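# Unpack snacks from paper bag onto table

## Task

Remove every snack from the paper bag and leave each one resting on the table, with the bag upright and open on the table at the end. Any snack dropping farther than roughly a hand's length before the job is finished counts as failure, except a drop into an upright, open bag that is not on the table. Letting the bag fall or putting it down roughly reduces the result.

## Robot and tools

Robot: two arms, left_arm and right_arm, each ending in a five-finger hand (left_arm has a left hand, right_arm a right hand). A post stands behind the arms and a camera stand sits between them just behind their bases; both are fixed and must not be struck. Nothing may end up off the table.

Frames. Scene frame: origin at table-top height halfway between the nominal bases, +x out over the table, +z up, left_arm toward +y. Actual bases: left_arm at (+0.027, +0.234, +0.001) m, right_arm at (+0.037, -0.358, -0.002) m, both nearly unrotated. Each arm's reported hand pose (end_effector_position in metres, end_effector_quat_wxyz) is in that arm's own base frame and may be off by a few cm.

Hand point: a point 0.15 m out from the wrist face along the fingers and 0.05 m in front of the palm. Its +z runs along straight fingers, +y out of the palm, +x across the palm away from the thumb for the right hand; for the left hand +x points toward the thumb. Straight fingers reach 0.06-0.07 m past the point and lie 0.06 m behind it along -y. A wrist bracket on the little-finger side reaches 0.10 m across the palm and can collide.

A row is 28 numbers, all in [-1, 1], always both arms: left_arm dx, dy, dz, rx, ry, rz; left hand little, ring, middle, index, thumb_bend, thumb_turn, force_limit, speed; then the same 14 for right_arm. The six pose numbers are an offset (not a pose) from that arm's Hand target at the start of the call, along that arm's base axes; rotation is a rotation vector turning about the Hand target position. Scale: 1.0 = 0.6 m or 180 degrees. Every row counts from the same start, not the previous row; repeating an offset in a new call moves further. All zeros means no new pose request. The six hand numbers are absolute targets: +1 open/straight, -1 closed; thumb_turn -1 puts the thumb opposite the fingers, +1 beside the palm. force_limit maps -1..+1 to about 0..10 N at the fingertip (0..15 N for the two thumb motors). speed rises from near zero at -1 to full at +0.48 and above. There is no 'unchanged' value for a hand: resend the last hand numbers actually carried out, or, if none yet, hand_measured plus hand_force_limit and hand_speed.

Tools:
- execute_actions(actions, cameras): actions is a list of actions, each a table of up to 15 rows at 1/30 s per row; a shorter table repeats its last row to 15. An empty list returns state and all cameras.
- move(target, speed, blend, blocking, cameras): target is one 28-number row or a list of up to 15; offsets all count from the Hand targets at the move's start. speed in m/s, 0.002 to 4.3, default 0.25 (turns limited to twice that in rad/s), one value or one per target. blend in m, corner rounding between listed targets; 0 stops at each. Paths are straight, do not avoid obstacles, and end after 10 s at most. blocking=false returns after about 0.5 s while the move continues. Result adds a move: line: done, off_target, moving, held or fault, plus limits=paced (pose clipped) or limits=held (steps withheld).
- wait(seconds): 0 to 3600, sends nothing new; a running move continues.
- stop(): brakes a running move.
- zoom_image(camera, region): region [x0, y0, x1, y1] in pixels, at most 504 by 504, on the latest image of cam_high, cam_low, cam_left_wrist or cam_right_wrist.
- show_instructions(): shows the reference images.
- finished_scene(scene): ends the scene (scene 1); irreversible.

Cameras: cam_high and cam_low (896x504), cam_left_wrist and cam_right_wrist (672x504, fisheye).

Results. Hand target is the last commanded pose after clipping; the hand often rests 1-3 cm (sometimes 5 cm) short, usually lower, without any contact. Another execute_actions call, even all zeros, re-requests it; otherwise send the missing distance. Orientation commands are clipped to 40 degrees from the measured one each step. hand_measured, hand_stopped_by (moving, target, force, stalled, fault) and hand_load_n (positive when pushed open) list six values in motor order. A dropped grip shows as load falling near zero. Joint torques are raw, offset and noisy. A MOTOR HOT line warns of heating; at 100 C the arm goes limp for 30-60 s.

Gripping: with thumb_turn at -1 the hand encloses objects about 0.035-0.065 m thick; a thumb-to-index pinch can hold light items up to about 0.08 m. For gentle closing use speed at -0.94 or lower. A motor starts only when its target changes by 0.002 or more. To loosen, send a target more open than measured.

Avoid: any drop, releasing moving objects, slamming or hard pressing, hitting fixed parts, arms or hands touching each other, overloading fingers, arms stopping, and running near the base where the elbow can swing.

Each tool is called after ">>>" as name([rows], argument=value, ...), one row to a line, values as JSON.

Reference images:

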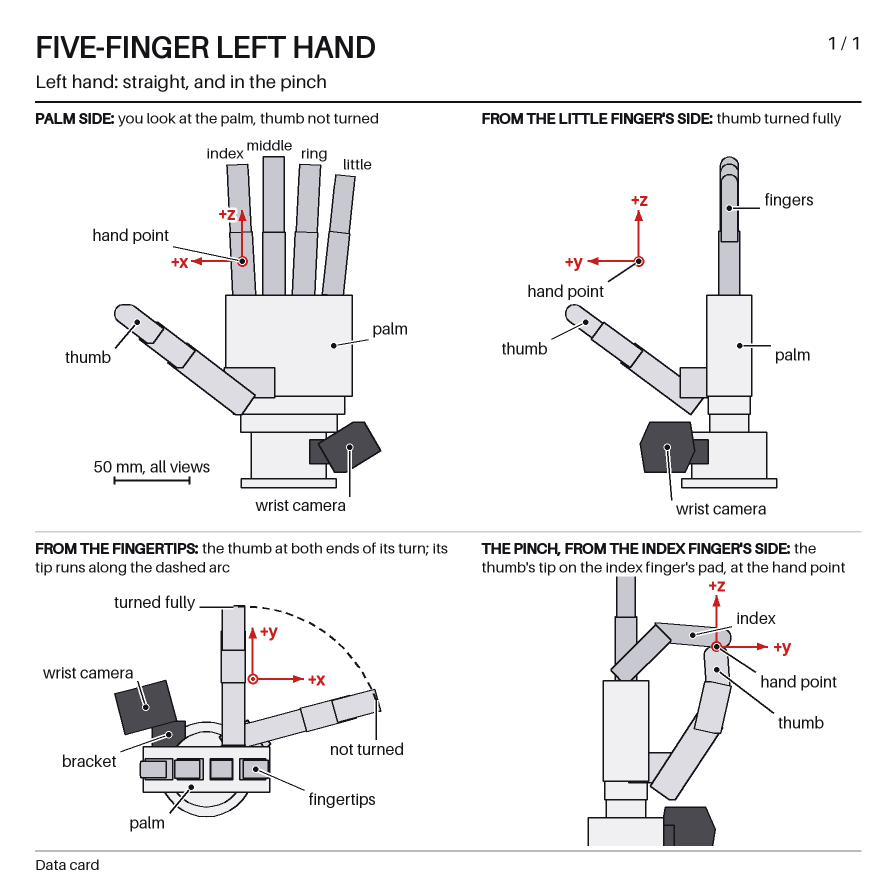

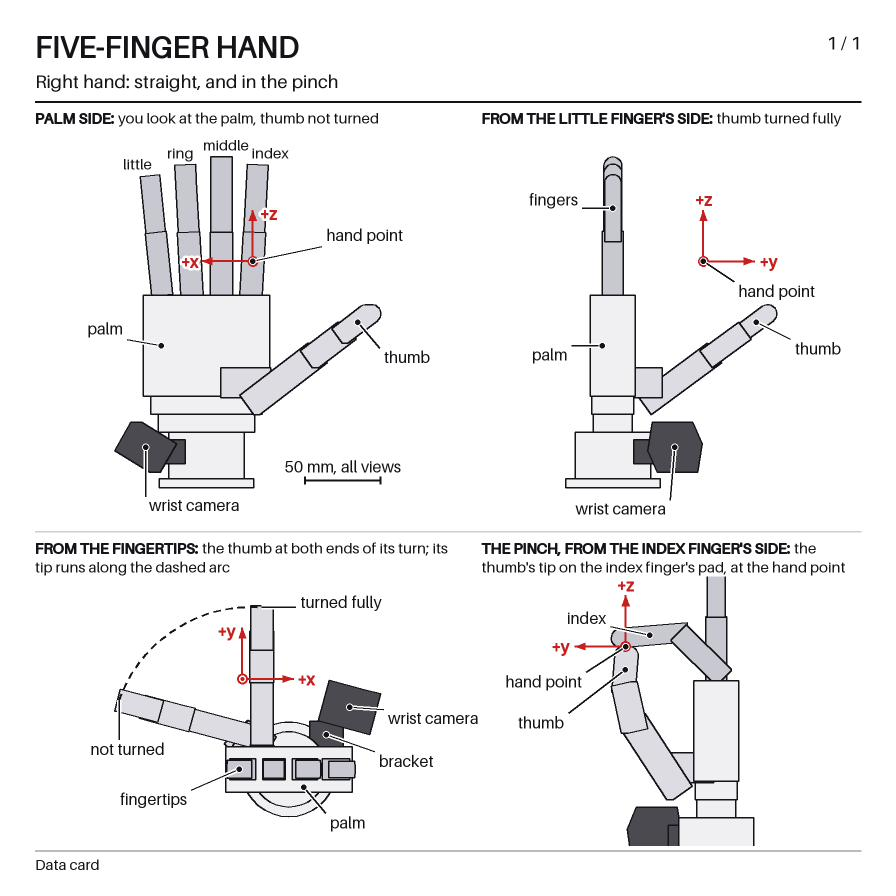

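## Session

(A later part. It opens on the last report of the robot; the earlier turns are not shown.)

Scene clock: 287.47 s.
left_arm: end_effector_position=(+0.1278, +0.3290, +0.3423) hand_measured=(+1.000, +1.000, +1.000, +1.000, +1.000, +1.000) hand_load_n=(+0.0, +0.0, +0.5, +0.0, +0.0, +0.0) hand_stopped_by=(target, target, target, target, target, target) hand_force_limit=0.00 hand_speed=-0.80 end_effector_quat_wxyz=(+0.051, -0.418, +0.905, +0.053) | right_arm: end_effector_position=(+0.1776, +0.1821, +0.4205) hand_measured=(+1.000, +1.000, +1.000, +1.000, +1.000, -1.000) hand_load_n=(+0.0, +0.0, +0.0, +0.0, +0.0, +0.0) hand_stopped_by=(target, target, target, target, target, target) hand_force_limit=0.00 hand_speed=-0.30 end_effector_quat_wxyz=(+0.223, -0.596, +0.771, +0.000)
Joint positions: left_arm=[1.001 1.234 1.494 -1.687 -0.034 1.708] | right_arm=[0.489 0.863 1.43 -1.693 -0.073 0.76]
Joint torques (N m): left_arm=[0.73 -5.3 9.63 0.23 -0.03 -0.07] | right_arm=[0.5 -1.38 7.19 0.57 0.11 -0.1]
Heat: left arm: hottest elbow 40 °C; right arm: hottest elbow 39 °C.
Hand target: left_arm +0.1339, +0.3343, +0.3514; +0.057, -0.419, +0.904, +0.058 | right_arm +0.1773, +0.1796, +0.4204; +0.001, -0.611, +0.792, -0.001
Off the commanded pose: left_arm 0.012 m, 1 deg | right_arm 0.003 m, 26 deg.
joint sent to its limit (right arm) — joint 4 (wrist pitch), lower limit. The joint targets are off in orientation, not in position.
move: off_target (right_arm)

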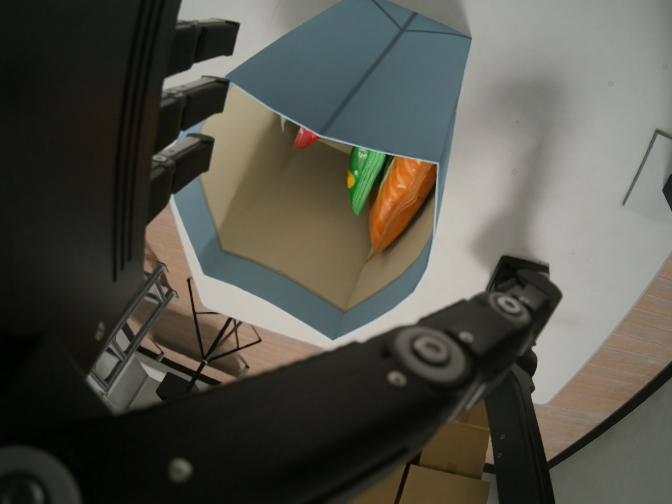

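>>> move(target=[0,0,0,0,0,0,1,1,1,1,1,1,0,-0.8,0.0495,0.222,-0.117,0,0,0,0.7,0.7,0.7,0.7,0.5,-1,0,-0.3], cameras=["all"])

>>> zoom_image(camera="cam_right_wrist", region=[150, 0, 540, 290])

Scene clock: 293.03 s.
left_arm: end_effector_position=(+0.1278, +0.3290, +0.3423) hand_measured=(+1.000, +1.000, +1.000, +1.000, +1.000, +1.000) hand_load_n=(+0.0, +0.0, +0.0, +0.0, +0.0, +0.0) hand_stopped_by=(target, target, target, target, target, target) hand_force_limit=0.00 hand_speed=-0.80 end_effector_quat_wxyz=(+0.051, -0.418, +0.905, +0.053) | right_arm: end_effector_position=(+0.2066, +0.3053, +0.3286) hand_measured=(+0.700, +0.700, +0.700, +0.700, +0.500, -1.000) hand_load_n=(+0.0, +0.0, +0.0, +0.0, +0.0, +0.0) hand_stopped_by=(target, target, target, target, target, target) hand_force_limit=0.00 hand_speed=-0.30 end_effector_quat_wxyz=(+0.047, -0.611, +0.790, +0.015)
Joint positions: left_arm=[1.001 1.234 1.494 -1.687 -0.034 1.708] | right_arm=[0.783 1.251 1.471 -1.694 -0.019 1.039]
Joint torques (N m): left_arm=[0.44 -5.66 9.73 0.31 -0.07 0.01] | right_arm=[1.73 -9.23 11 0.05 -0.17 0.15]
Heat: left arm: hottest elbow 40 °C; right arm: hottest elbow 39 °C.
Hand target: left_arm +0.1339, +0.3343, +0.3514; +0.057, -0.419, +0.904, +0.058 | right_arm +0.2070, +0.3127, +0.3501; +0.001, -0.611, +0.792, -0.001
Off the commanded pose: left_arm 0.012 m, 1 deg | right_arm 0.023 m, 6 deg.
joint sent to its limit (right arm) — joint 4 (wrist pitch), lower limit. The joint targets are off in orientation, not in position.
move: off_target (right_arm)

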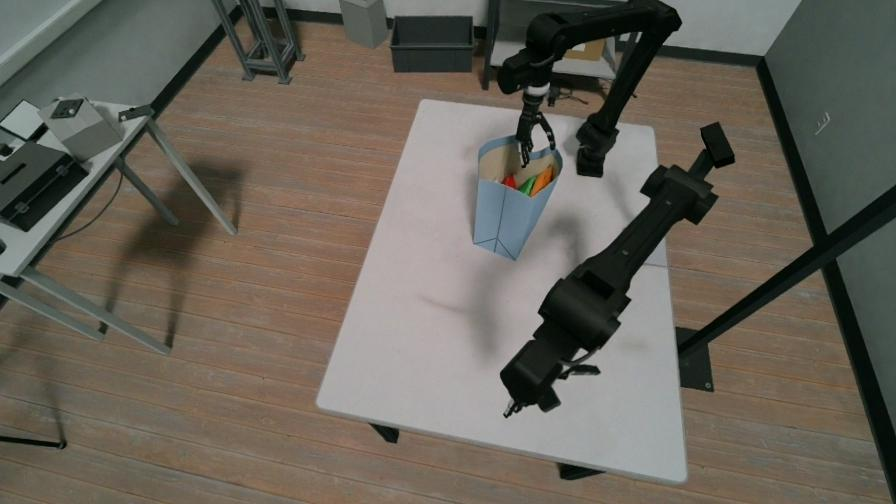

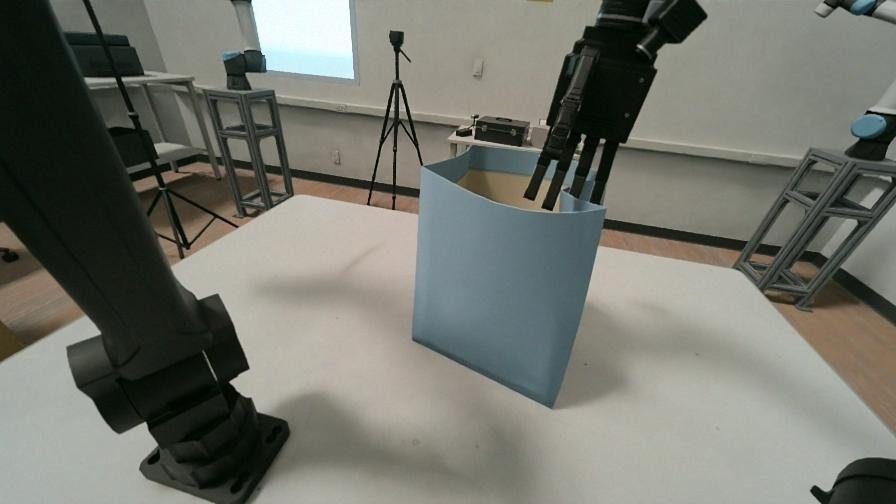

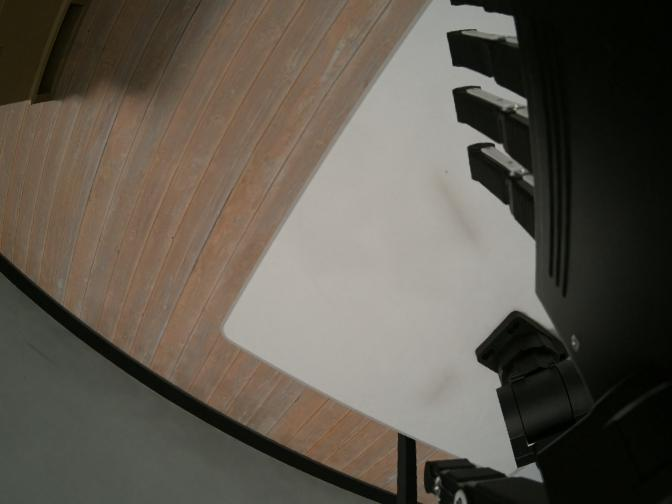

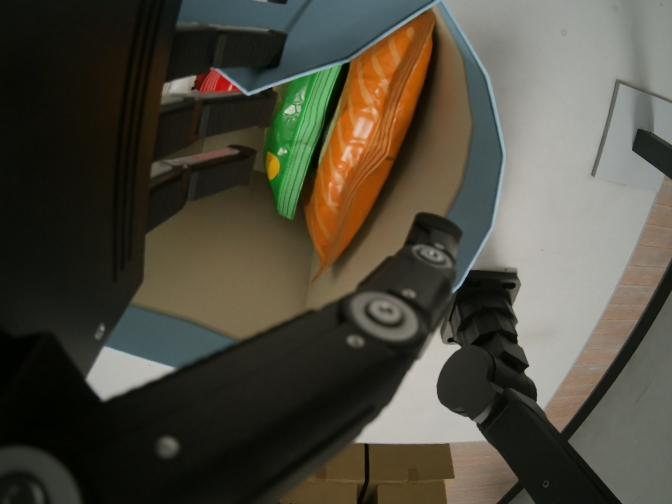

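Scaled by 1.292 from the camera's image (finer frame: 960x720).

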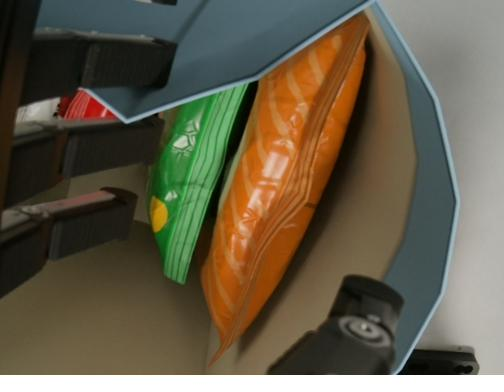

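>>> move([
  [0,0,0,0,0,0,1,1,1,1,1,1,0,-0.8,0,0.02,0.15,0,0,0,0.7,0.7,0.7,0.7,0.5,-1,0,-0.3],
  [0,0,0,0,0,0,1,1,1,1,1,1,0,-0.8,-0.05,-0.5,0.15,0,0,0,0.7,0.7,0.7,0.7,0.5,-1,0,-0.3],
], cameras=["cam_high","cam_low"])

>>> zoom_image(camera="cam_high", region=[420, 80, 640, 280])

Scene clock: 306.77 s.
left_arm: end_effector_position=(+0.1278, +0.3290, +0.3423) hand_measured=(+1.000, +1.000, +1.000, +1.000, +1.000, +1.000) hand_load_n=(+0.0, +0.0, +0.0, +0.0, +0.0, +0.0) hand_stopped_by=(target, target, target, target, target, target) hand_force_limit=0.00 hand_speed=-0.80 end_effector_quat_wxyz=(+0.051, -0.418, +0.905, +0.053) | right_arm: end_effector_position=(+0.1771, +0.0144, +0.4324) hand_measured=(+0.700, +0.700, +0.700, +0.700, +0.500, -1.000) hand_load_n=(+0.0, +0.0, +0.0, +0.0, +0.0, +0.5) hand_stopped_by=(target, target, target, target, target, target) hand_force_limit=0.00 hand_speed=-0.30 end_effector_quat_wxyz=(+0.216, -0.585, +0.756, -0.201)
Joint positions: left_arm=[1.001 1.234 1.494 -1.687 -0.034 1.708] | right_arm=[-0.175 0.723 1.446 -1.696 -0.047 0.094]
Joint torques (N m): left_arm=[-0.32 -5.54 9.61 0.23 -0.02 -0.07] | right_arm=[0.73 1.79 8.31 0.85 0.16 -0.1]
Heat: left arm: hottest elbow 41 °C; right arm: hottest elbow 38 °C.
Hand target: left_arm +0.1339, +0.3343, +0.3514; +0.057, -0.419, +0.904, +0.058 | right_arm +0.1771, +0.0127, +0.4401; +0.001, -0.611, +0.792, -0.001
Off the commanded pose: left_arm 0.012 m, 1 deg | right_arm 0.008 m, 34 deg.
joint sent to its limit (right arm) — joint 4 (wrist pitch), lower limit. The joint targets are off in orientation, not in position.
move: off_target (right_arm)

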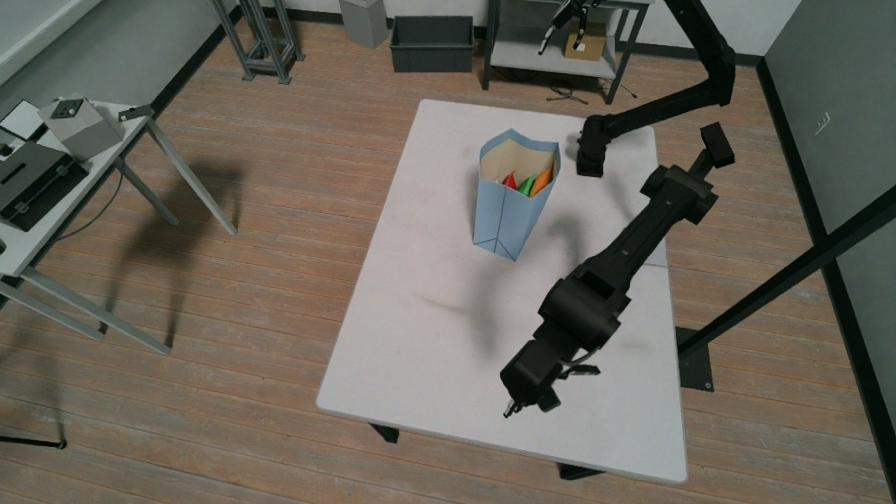

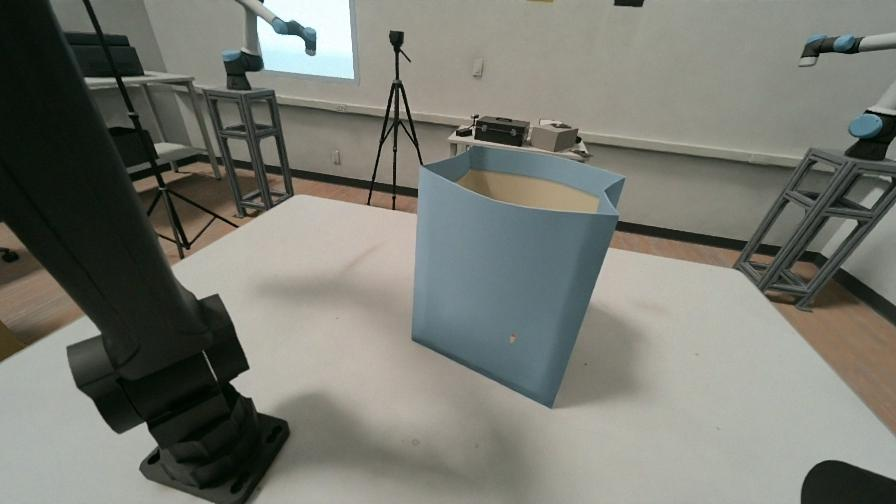

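Scaled by 2.291 from the camera's image (finer frame: 1280x720).

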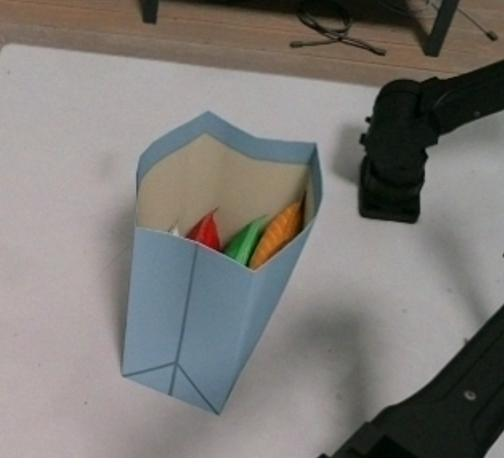

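>>> move([
  [0.1935,-0.3905,0.164,-0.0525,0.0064,0.1427,0.7,0.7,0.5,0.5,0.4,-1,0,-0.3,0,0,0,0,0,0,0.7,0.7,0.7,0.7,0.5,-1,0,-0.3],
  [0.1935,-0.8905,0.164,-0.0525,0.0064,0.1427,0.7,0.7,0.5,0.5,0.4,-1,0,-0.3,0,0,0,0,0,0,0.7,0.7,0.7,0.7,0.5,-1,0,-0.3],
], blend=0.05, cameras=["cam_high"])

Scene clock: 376.43 s.
left_arm: end_effector_position=(+0.2496, -0.2018, +0.4356) hand_measured=(+0.700, +0.700, +0.500, +0.500, +0.400, -1.000) hand_load_n=(+0.0, +0.0, +0.0, +0.0, +0.0, +0.0) hand_stopped_by=(target, target, target, target, target, target) hand_force_limit=0.00 hand_speed=-0.30 end_effector_quat_wxyz=(+0.058, -0.595, +0.776, -0.202) | right_arm: end_effector_position=(+0.1770, +0.0143, +0.4324) hand_measured=(+0.700, +0.700, +0.700, +0.700, +0.500, -1.000) hand_load_n=(+0.0, +0.0, +0.0, +0.0, +0.0, +0.0) hand_stopped_by=(target, target, target, target, target, target) hand_force_limit=0.00 hand_speed=-0.30 end_effector_quat_wxyz=(+0.216, -0.585, +0.756, -0.202)
Joint positions: left_arm=[-0.505 1.14 1.678 -1.687 0.055 -0.254] | right_arm=[-0.175 0.723 1.446 -1.696 -0.046 0.093]
Joint torques (N m): left_arm=[1.61 -4.6 9.06 0.47 0.23 -0.07] | right_arm=[0.79 1.79 8.32 0.87 0.15 -0.1]
Heat: left arm: hottest elbow 41 °C; right arm: hottest elbow 38 °C.
Hand target: left_arm +0.2500, -0.2000, +0.4497; -0.001, -0.612, +0.791, -0.001 | right_arm +0.1771, +0.0127, +0.4401; +0.001, -0.611, +0.792, -0.001
Off the commanded pose: left_arm 0.014 m, 24 deg | right_arm 0.008 m, 34 deg.
joint sent to its limit (left arm) — joint 4 (wrist pitch), lower limit. The joint targets are off in orientation, not in position.
joint sent to its limit (right arm) — joint 4 (wrist pitch), lower limit. The joint targets are off in orientation, not in position.
move: off_target (left_arm)

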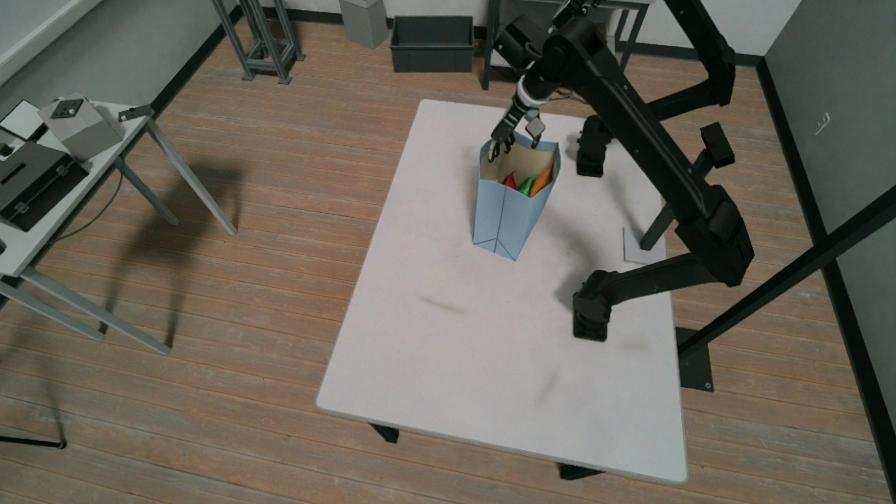

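>>> move(target=[-0.1245,-0.1835,-0.067,0,0,0,0.7,0.7,0.5,0.5,0.4,-1,0,-0.3,0,0,0,0,0,0,0.7,0.7,0.7,0.7,0.5,-1,0,-0.3], cameras=["all"])

>>> zoom_image(camera="cam_high", region=[460, 80, 600, 220])

Scene clock: 381.07 s.
left_arm: end_effector_position=(+0.1757, -0.3109, +0.4116) hand_measured=(+0.700, +0.700, +0.500, +0.500, +0.400, -1.000) hand_load_n=(+0.0, +0.0, +0.0, +0.0, +0.0, +0.0) hand_stopped_by=(target, target, target, target, target, target) hand_force_limit=0.00 hand_speed=-0.30 end_effector_quat_wxyz=(-0.015, -0.601, +0.782, -0.164) | right_arm: end_effector_position=(+0.1770, +0.0143, +0.4324) hand_measured=(+0.700, +0.700, +0.700, +0.700, +0.500, -1.000) hand_load_n=(+0.0, +0.0, +0.0, +0.0, +0.0, +0.0) hand_stopped_by=(target, target, target, target, target, target) hand_force_limit=0.00 hand_speed=-0.30 end_effector_quat_wxyz=(+0.216, -0.585, +0.756, -0.202)
Joint positions: left_arm=[-0.862 1.206 1.651 -1.687 0.047 -0.608] | right_arm=[-0.175 0.723 1.446 -1.696 -0.046 0.093]
Joint torques (N m): left_arm=[1.49 -5.66 6.95 0.42 0.27 -0.11] | right_arm=[0.79 1.85 8.29 0.87 0.16 -0.1]
Heat: left arm: hottest elbow 41 °C; right arm: hottest elbow 38 °C.
Hand target: left_arm +0.1752, -0.3102, +0.4095; -0.001, -0.612, +0.791, -0.001 | right_arm +0.1771, +0.0127, +0.4401; +0.001, -0.611, +0.792, -0.001
Off the commanded pose: left_arm 0.002 m, 19 deg | right_arm 0.008 m, 34 deg.
joint sent to its limit (left arm) — joint 4 (wrist pitch), lower limit. The joint targets are off in orientation, not in position.
joint sent to its limit (right arm) — joint 4 (wrist pitch), lower limit. The joint targets are off in orientation, not in position.
move: off_target (left_arm)

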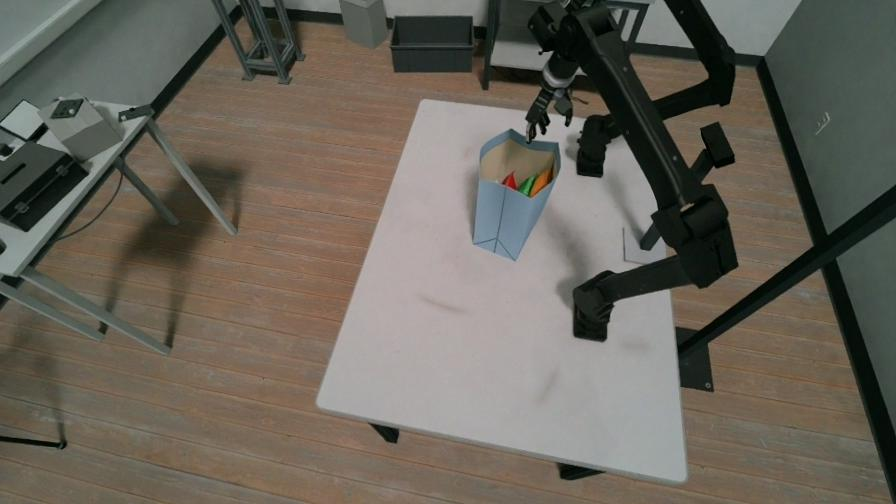

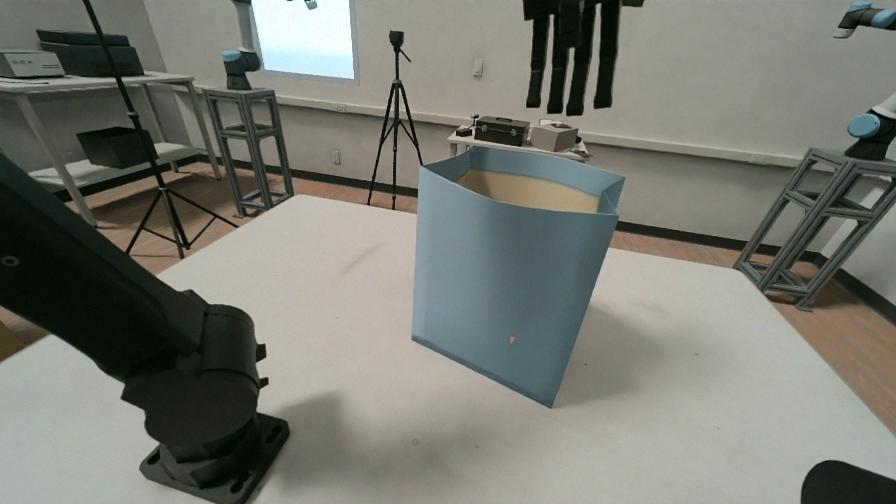

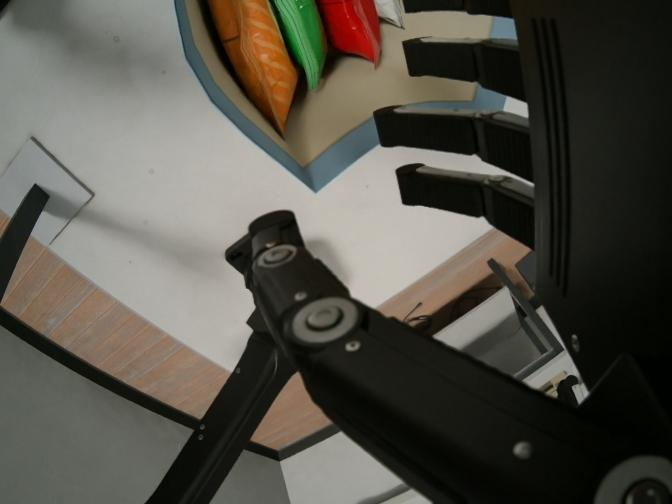

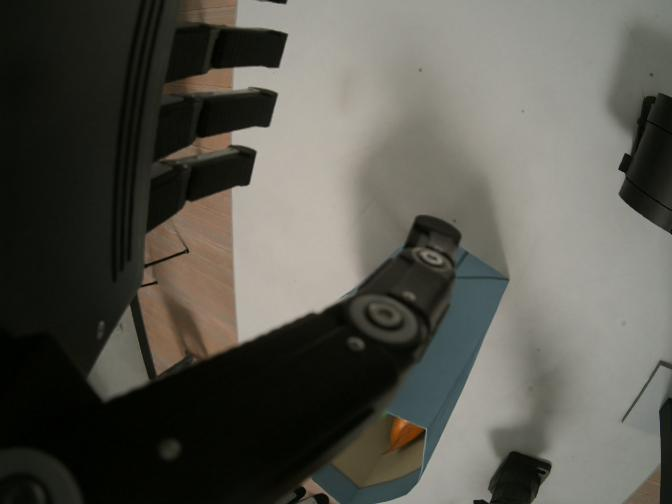

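Scaled by 3.600 from the camera's image (finer frame: 1280x720).

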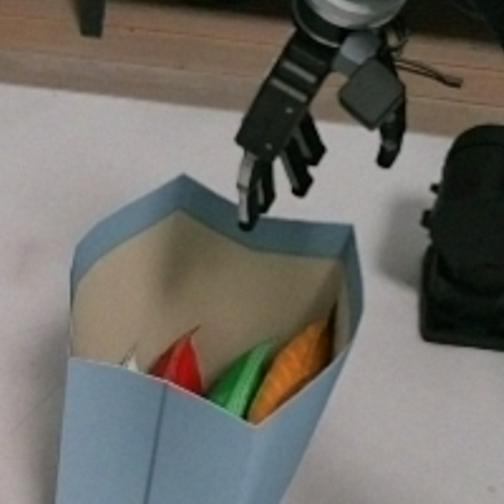

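>>> move(target=[0.0032,0.0448,-0.266,-0.0213,-0.0806,0,0.5,0.5,0.4,0.4,0.45,-1,0,-0.3,0,0,0,0,0,0,0.7,0.7,0.7,0.7,0.5,-1,0,-0.3], speed=0.12, cameras=["all"])

>>> zoom_image(camera="cam_high", region=[460, 80, 600, 220])

Scene clock: 430.73 s.
left_arm: end_effector_position=(+0.1773, -0.2796, +0.2466) hand_measured=(+0.500, +0.500, +0.400, +0.400, +0.450, -1.000) hand_load_n=(+0.0, +0.0, +0.0, +0.0, +0.0, +0.0) hand_stopped_by=(target, target, target, target, target, target) hand_force_limit=0.00 hand_speed=-0.30 end_effector_quat_wxyz=(+0.078, -0.606, +0.786, -0.092) | right_arm: end_effector_position=(+0.1770, +0.0143, +0.4324) hand_measured=(+0.700, +0.700, +0.700, +0.700, +0.500, -1.000) hand_load_n=(+0.0, +0.0, +0.0, +0.0, +0.0, +0.0) hand_stopped_by=(target, target, target, target, target, target) hand_force_limit=0.00 hand_speed=-0.30 end_effector_quat_wxyz=(+0.216, -0.585, +0.756, -0.202)
Joint positions: left_arm=[-0.914 1.143 1.194 -1.436 -0.155 -0.641] | right_arm=[-0.175 0.723 1.446 -1.696 -0.046 0.093]
Joint torques (N m): left_arm=[0.09 -6.18 7.46 1.17 -0.13 -0.03] | right_arm=[0.79 1.79 8.32 0.88 0.15 -0.1]
Heat: left arm: hottest elbow 39 °C; right arm: hottest elbow 38 °C.
Hand target: left_arm +0.1771, -0.2832, +0.2499; +0.079, -0.607, +0.784, -0.105 | right_arm +0.1771, +0.0127, +0.4401; +0.001, -0.611, +0.792, -0.001
Off the commanded pose: left_arm 0.005 m, 1 deg | right_arm 0.008 m, 34 deg.
joint sent to its limit (right arm) — joint 4 (wrist pitch), lower limit. The joint targets are off in orientation, not in position.
move: done

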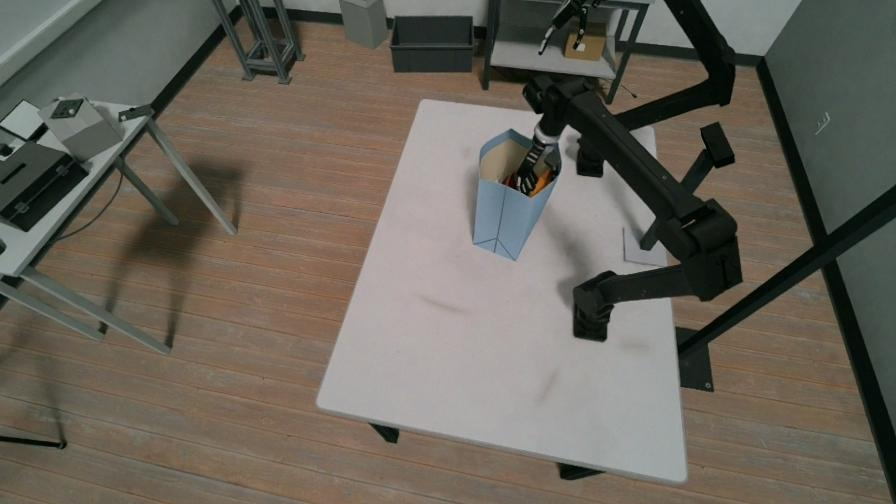

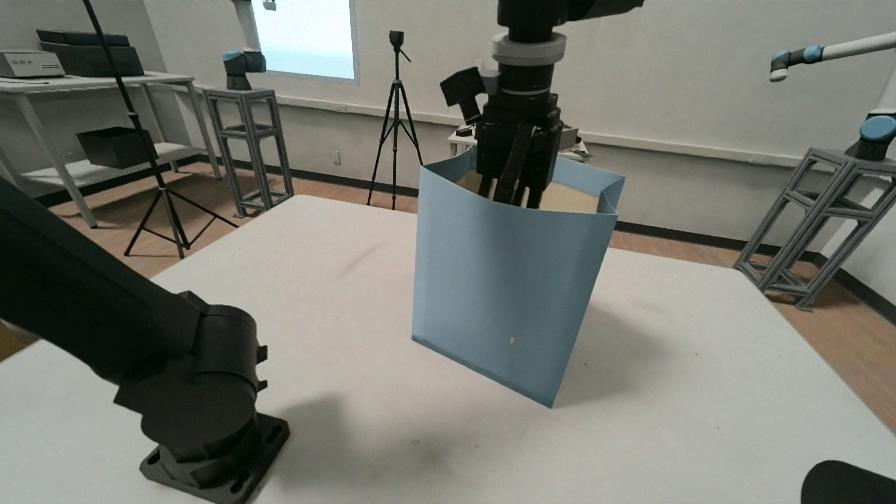

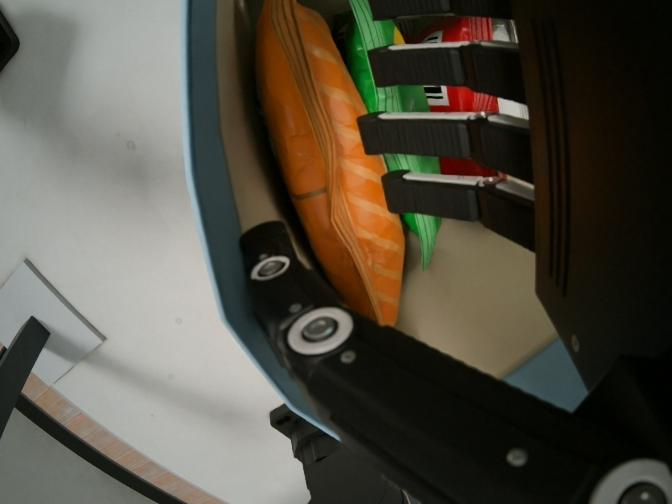

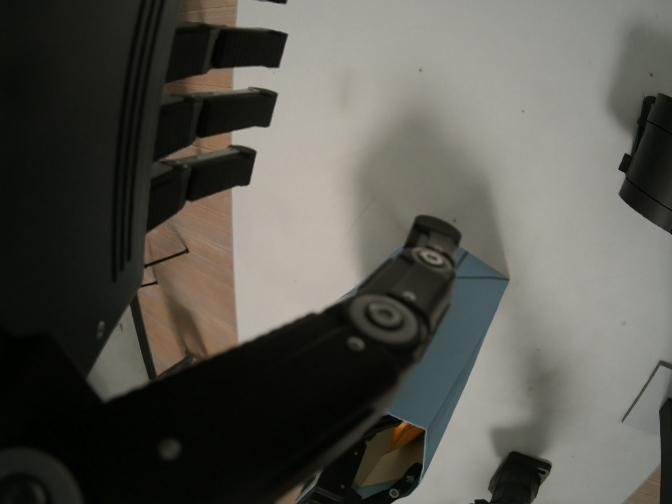

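Scaled by 3.600 from the camera's image (finer frame: 1280x720).

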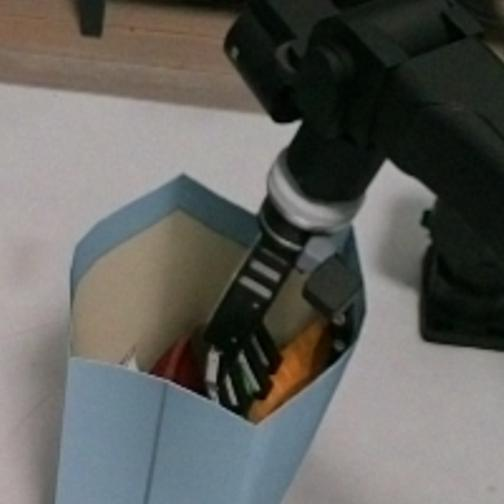

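>>> move(target=[0,0,-0.0333,0,0,0,0.5,0.5,0.4,0.4,0.45,-1,0,-0.3,0,0,0,0,0,0,0.7,0.7,0.7,0.7,0.5,-1,0,-0.3], speed=0.08, cameras=["cam_left_wrist","cam_high"])

>>> zoom_image(camera="cam_left_wrist", region=[170, 0, 560, 340])

Scene clock: 462.30 s.
left_arm: end_effector_position=(+0.1773, -0.2797, +0.2282) hand_measured=(+0.500, +0.500, +0.400, +0.400, +0.450, -1.000) hand_load_n=(+0.0, +0.0, +0.0, +0.0, +0.0, +0.0) hand_stopped_by=(target, target, target, target, target, target) hand_force_limit=0.00 hand_speed=-0.30 end_effector_quat_wxyz=(+0.078, -0.606, +0.786, -0.094) | right_arm: end_effector_position=(+0.1770, +0.0143, +0.4324) hand_measured=(+0.700, +0.700, +0.700, +0.700, +0.500, -1.000) hand_load_n=(+0.0, +0.0, +0.0, +0.0, +0.0, +0.0) hand_stopped_by=(target, target, target, target, target, target) hand_force_limit=0.00 hand_speed=-0.30 end_effector_quat_wxyz=(+0.216, -0.585, +0.756, -0.202)
Joint positions: left_arm=[-0.914 1.138 1.142 -1.384 -0.155 -0.643] | right_arm=[-0.175 0.723 1.446 -1.696 -0.046 0.093]
Joint torques (N m): left_arm=[0.56 -6.01 7.49 1.02 -0.13 -0.07] | right_arm=[0.73 1.85 8.31 0.87 0.15 -0.1]
Heat: left arm: hottest elbow 40 °C; right arm: hottest elbow 38 °C.
Hand target: left_arm +0.1771, -0.2834, +0.2300; +0.079, -0.607, +0.784, -0.105 | right_arm +0.1771, +0.0127, +0.4401; +0.001, -0.611, +0.792, -0.001
Off the commanded pose: left_arm 0.004 m, 1 deg | right_arm 0.008 m, 34 deg.
joint sent to its limit (right arm) — joint 4 (wrist pitch), lower limit. The joint targets are off in orientation, not in position.
move: done
Images, in order (width x height): cam_high 896x504, cam_left_wrist 672x504.

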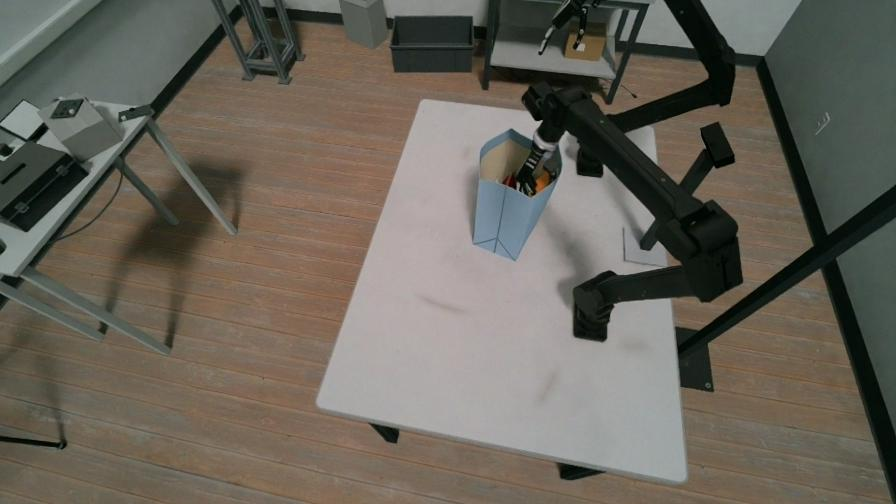

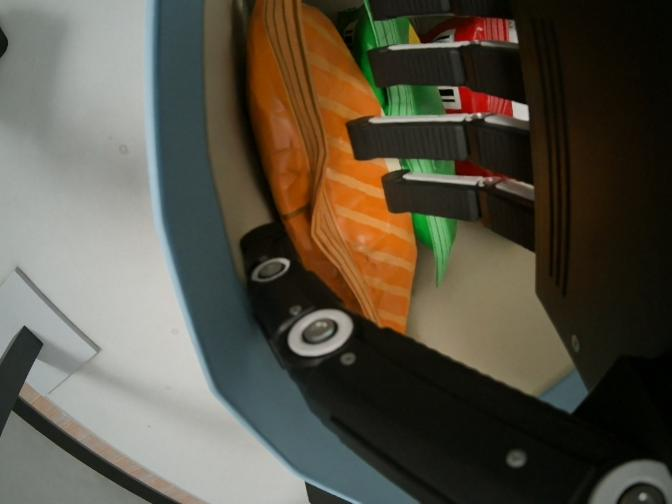

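Scaled by 1.292 from the camera's image (finer frame: 960x720).

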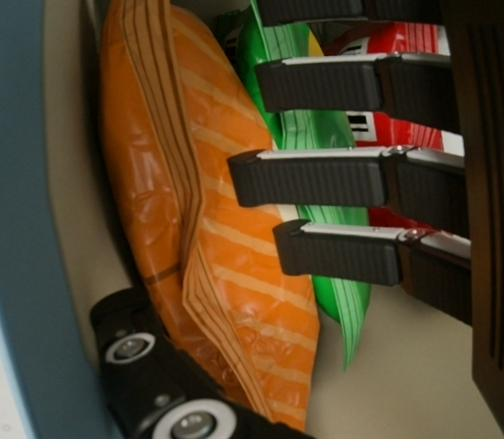

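>>> move(target=[0,0,0,0,0,0,0.8,0.8,0.8,0.8,0.6,-1,0,-0.5,0,0,0,0,0,0,0.7,0.7,0.7,0.7,0.5,-1,0,-0.3], speed=0.08, cameras=["cam_left_wrist"])

Scene clock: 475.97 s.
left_arm: end_effector_position=(+0.1773, -0.2797, +0.2282) hand_measured=(+0.800, +0.800, +0.800, +0.800, +0.600, -1.000) hand_load_n=(+0.0, +0.0, +0.0, +0.0, -0.5, +0.0) hand_stopped_by=(target, target, target, target, target, target) hand_force_limit=0.00 hand_speed=-0.50 end_effector_quat_wxyz=(+0.078, -0.606, +0.786, -0.094) | right_arm: end_effector_position=(+0.1770, +0.0143, +0.4324) hand_measured=(+0.700, +0.700, +0.700, +0.700, +0.500, -1.000) hand_load_n=(+0.0, +0.0, +0.0, +0.0, +0.0, +0.0) hand_stopped_by=(target, target, target, target, target, target) hand_force_limit=0.00 hand_speed=-0.30 end_effector_quat_wxyz=(+0.216, -0.585, +0.756, -0.202)
Joint positions: left_arm=[-0.914 1.138 1.142 -1.384 -0.156 -0.643] | right_arm=[-0.175 0.723 1.446 -1.696 -0.046 0.093]
Joint torques (N m): left_arm=[0.21 -6.53 7.15 1.2 -0.1 -0.06] | right_arm=[0.79 1.85 8.32 0.87 0.16 -0.1]
Heat: left arm: hottest elbow 40 °C; right arm: hottest elbow 38 °C.
Hand target: left_arm +0.1771, -0.2833, +0.2300; +0.079, -0.607, +0.784, -0.105 | right_arm +0.1771, +0.0127, +0.4401; +0.001, -0.611, +0.792, -0.001
Off the commanded pose: left_arm 0.004 m, 1 deg | right_arm 0.008 m, 34 deg.
joint sent to its limit (right arm) — joint 4 (wrist pitch), lower limit. The joint targets are off in orientation, not in position.
move: done

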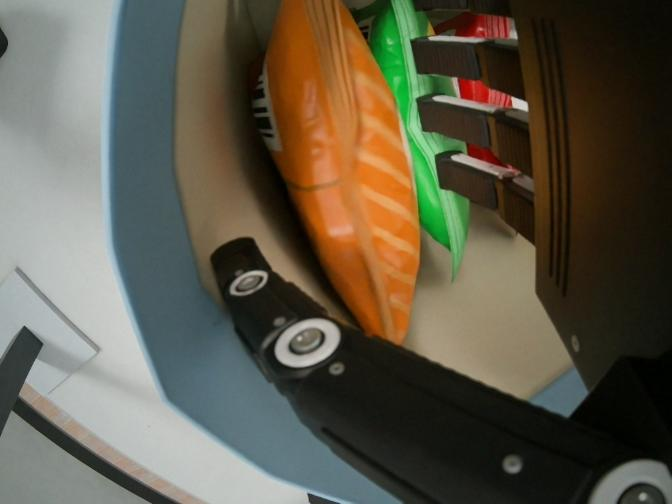

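>>> move(target=[0.021,-0.0055,-0.0333,0,0,0,0.8,0.8,0.8,0.8,0.6,-1,0,-0.5,0,0,0,0,0,0,0.7,0.7,0.7,0.7,0.5,-1,0,-0.3], speed=0.06, cameras=["cam_left_wrist"])

Scene clock: 481.53 s.
left_arm: end_effector_position=(+0.1852, -0.2850, +0.2157) hand_measured=(+0.800, +0.800, +0.800, +0.800, +0.600, -1.000) hand_load_n=(+0.0, +0.0, +0.0, +0.0, +0.0, +0.0) hand_stopped_by=(target, target, target, target, target, target) hand_force_limit=0.00 hand_speed=-0.50 end_effector_quat_wxyz=(+0.079, -0.607, +0.783, -0.107) | right_arm: end_effector_position=(+0.1770, +0.0143, +0.4324) hand_measured=(+0.700, +0.700, +0.700, +0.700, +0.500, -1.000) hand_load_n=(+0.0, +0.0, +0.0, +0.0, +0.0, +0.0) hand_stopped_by=(target, target, target, target, target, target) hand_force_limit=0.00 hand_speed=-0.30 end_effector_quat_wxyz=(+0.216, -0.585, +0.756, -0.202)
Joint positions: left_arm=[-0.905 1.144 1.111 -1.321 -0.155 -0.637] | right_arm=[-0.175 0.723 1.446 -1.696 -0.046 0.093]
Joint torques (N m): left_arm=[1.38 -4.84 7.2 1.2 0.07 0.12] | right_arm=[0.79 1.9 8.32 0.87 0.15 -0.1]
Heat: left arm: hottest elbow 40 °C; right arm: hottest elbow 38 °C.
Hand target: left_arm +0.1897, -0.2866, +0.2100; +0.078, -0.607, +0.784, -0.105 | right_arm +0.1771, +0.0127, +0.4401; +0.001, -0.611, +0.792, -0.001
Off the commanded pose: left_arm 0.007 m, 0 deg | right_arm 0.008 m, 34 deg.
joint sent to its limit (right arm) — joint 4 (wrist pitch), lower limit. The joint targets are off in orientation, not in position.
move: done

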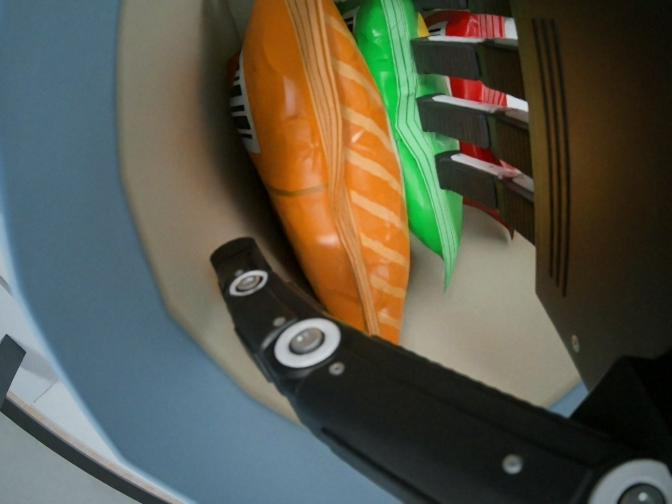

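>>> move(target=[0.008,-0.002,-0.05,0,0,0,0.8,0.8,0.8,0.8,0.6,-1,0,-0.5,0,0,0,0,0,0,0.7,0.7,0.7,0.7,0.5,-1,0,-0.3], speed=0.06, cameras=["cam_left_wrist","cam_high"])

>>> zoom_image(camera="cam_high", region=[460, 80, 600, 220])

Scene clock: 484.97 s.
left_arm: end_effector_position=(+0.1911, -0.2859, +0.1877) hand_measured=(+0.800, +0.800, +0.800, +0.800, +0.600, -1.000) hand_load_n=(+0.0, +0.0, +0.0, +0.0, +0.0, +0.0) hand_stopped_by=(target, target, target, target, target, target) hand_force_limit=0.00 hand_speed=-0.50 end_effector_quat_wxyz=(+0.080, -0.607, +0.783, -0.109) | right_arm: end_effector_position=(+0.1770, +0.0143, +0.4324) hand_measured=(+0.700, +0.700, +0.700, +0.700, +0.500, -1.000) hand_load_n=(+0.0, +0.0, +0.0, +0.0, +0.0, +0.0) hand_stopped_by=(target, target, target, target, target, target) hand_force_limit=0.00 hand_speed=-0.30 end_effector_quat_wxyz=(+0.216, -0.585, +0.756, -0.202)
Joint positions: left_arm=[-0.894 1.158 1.048 -1.239 -0.155 -0.626] | right_arm=[-0.175 0.723 1.446 -1.696 -0.046 0.093]
Joint torques (N m): left_arm=[2.43 -4.6 7.08 1.18 0.17 0.11] | right_arm=[0.79 1.85 8.32 0.88 0.15 -0.1]
Heat: left arm: hottest elbow 40 °C; right arm: hottest elbow 38 °C.
Hand target: left_arm +0.1944, -0.2877, +0.1800; +0.078, -0.607, +0.784, -0.105 | right_arm +0.1771, +0.0127, +0.4401; +0.001, -0.611, +0.792, -0.001
Off the commanded pose: left_arm 0.009 m, 1 deg | right_arm 0.008 m, 34 deg.
joint sent to its limit (right arm) — joint 4 (wrist pitch), lower limit. The joint targets are off in orientation, not in position.
move: done
Images, in order (width x height): cam_high 896x504, cam_left_wrist 672x504.

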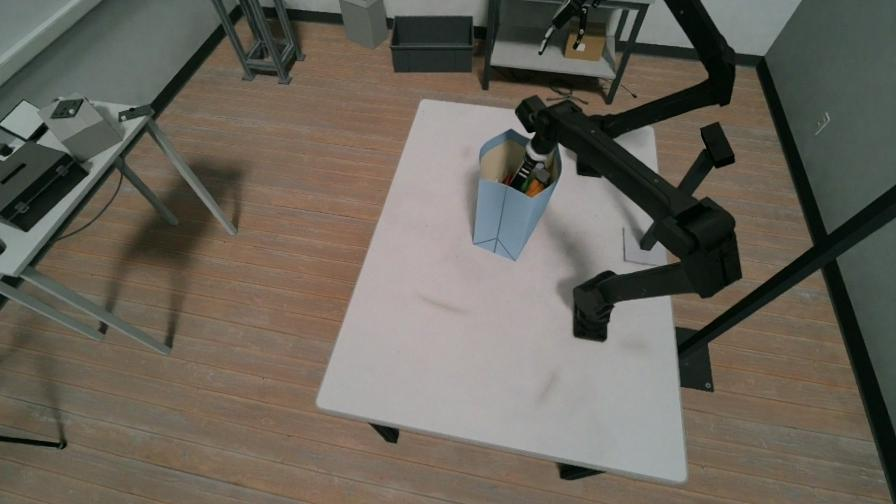

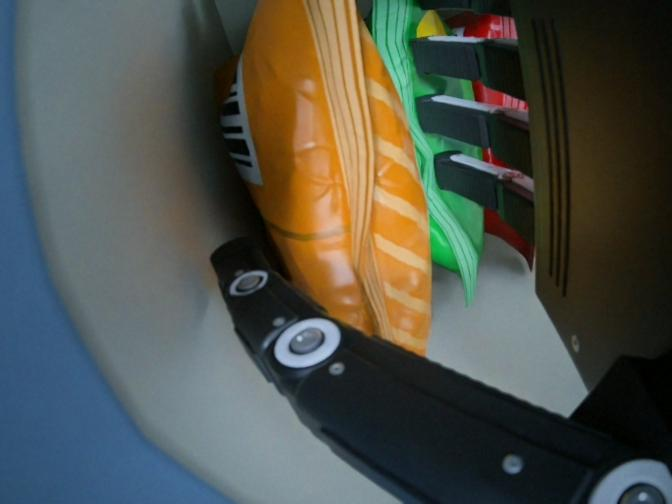

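Scaled by 3.600 from the camera's image (finer frame: 1280x720).

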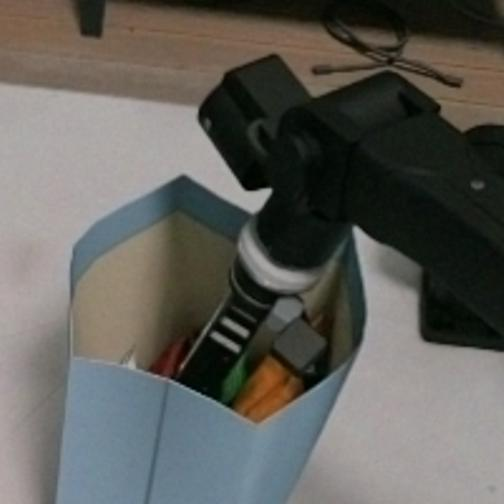

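>>> move([
  [0,0,0,0,0,0,0.62,0.62,0.62,0.64,0.6,-1,0,-0.5,0,0,0,0,0,0,0.7,0.7,0.7,0.7,0.5,-1,0,-0.3],
  [0,0,-0.03,0,0,0,0.62,0.62,0.62,0.64,0.6,-1,0,-0.5,0,0,0,0,0,0,0.7,0.7,0.7,0.7,0.5,-1,0,-0.3],
], speed=0.06, cameras=["cam_left_wrist"])

Scene clock: 491.27 s.
left_arm: end_effector_position=(+0.1920, -0.2868, +0.1726) hand_measured=(+0.620, +0.620, +0.620, +0.640, +0.600, -1.000) hand_load_n=(+0.0, +0.0, +0.0, +0.0, +0.0, +0.0) hand_stopped_by=(target, target, target, target, target, target) hand_force_limit=0.00 hand_speed=-0.50 end_effector_quat_wxyz=(+0.080, -0.607, +0.782, -0.113) | right_arm: end_effector_position=(+0.1770, +0.0143, +0.4324) hand_measured=(+0.700, +0.700, +0.700, +0.700, +0.500, -1.000) hand_load_n=(+0.0, +0.5, +0.0, +0.0, +0.0, +0.0) hand_stopped_by=(target, target, target, target, target, target) hand_force_limit=0.00 hand_speed=-0.30 end_effector_quat_wxyz=(+0.216, -0.585, +0.756, -0.202)
Joint positions: left_arm=[-0.894 1.161 1.01 -1.189 -0.155 -0.625] | right_arm=[-0.175 0.723 1.446 -1.696 -0.046 0.093]
Joint torques (N m): left_arm=[1.61 -3.96 6.8 1.33 0.12 0.11] | right_arm=[0.73 1.85 8.31 0.87 0.15 -0.1]
Heat: left arm: hottest elbow 40 °C; right arm: hottest elbow 38 °C.
Hand target: left_arm +0.1945, -0.2878, +0.1621; +0.078, -0.607, +0.784, -0.105 | right_arm +0.1771, +0.0127, +0.4401; +0.001, -0.611, +0.792, -0.001
Off the commanded pose: left_arm 0.011 m, 1 deg | right_arm 0.008 m, 34 deg.
joint sent to its limit (right arm) — joint 4 (wrist pitch), lower limit. The joint targets are off in orientation, not in position.
move: off_target (left_arm)

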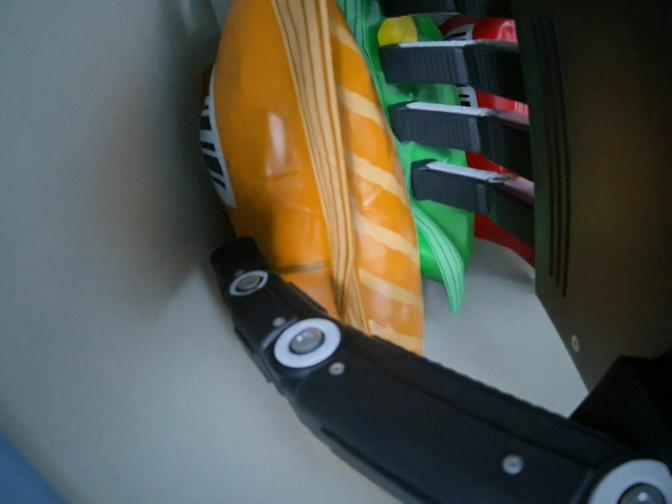

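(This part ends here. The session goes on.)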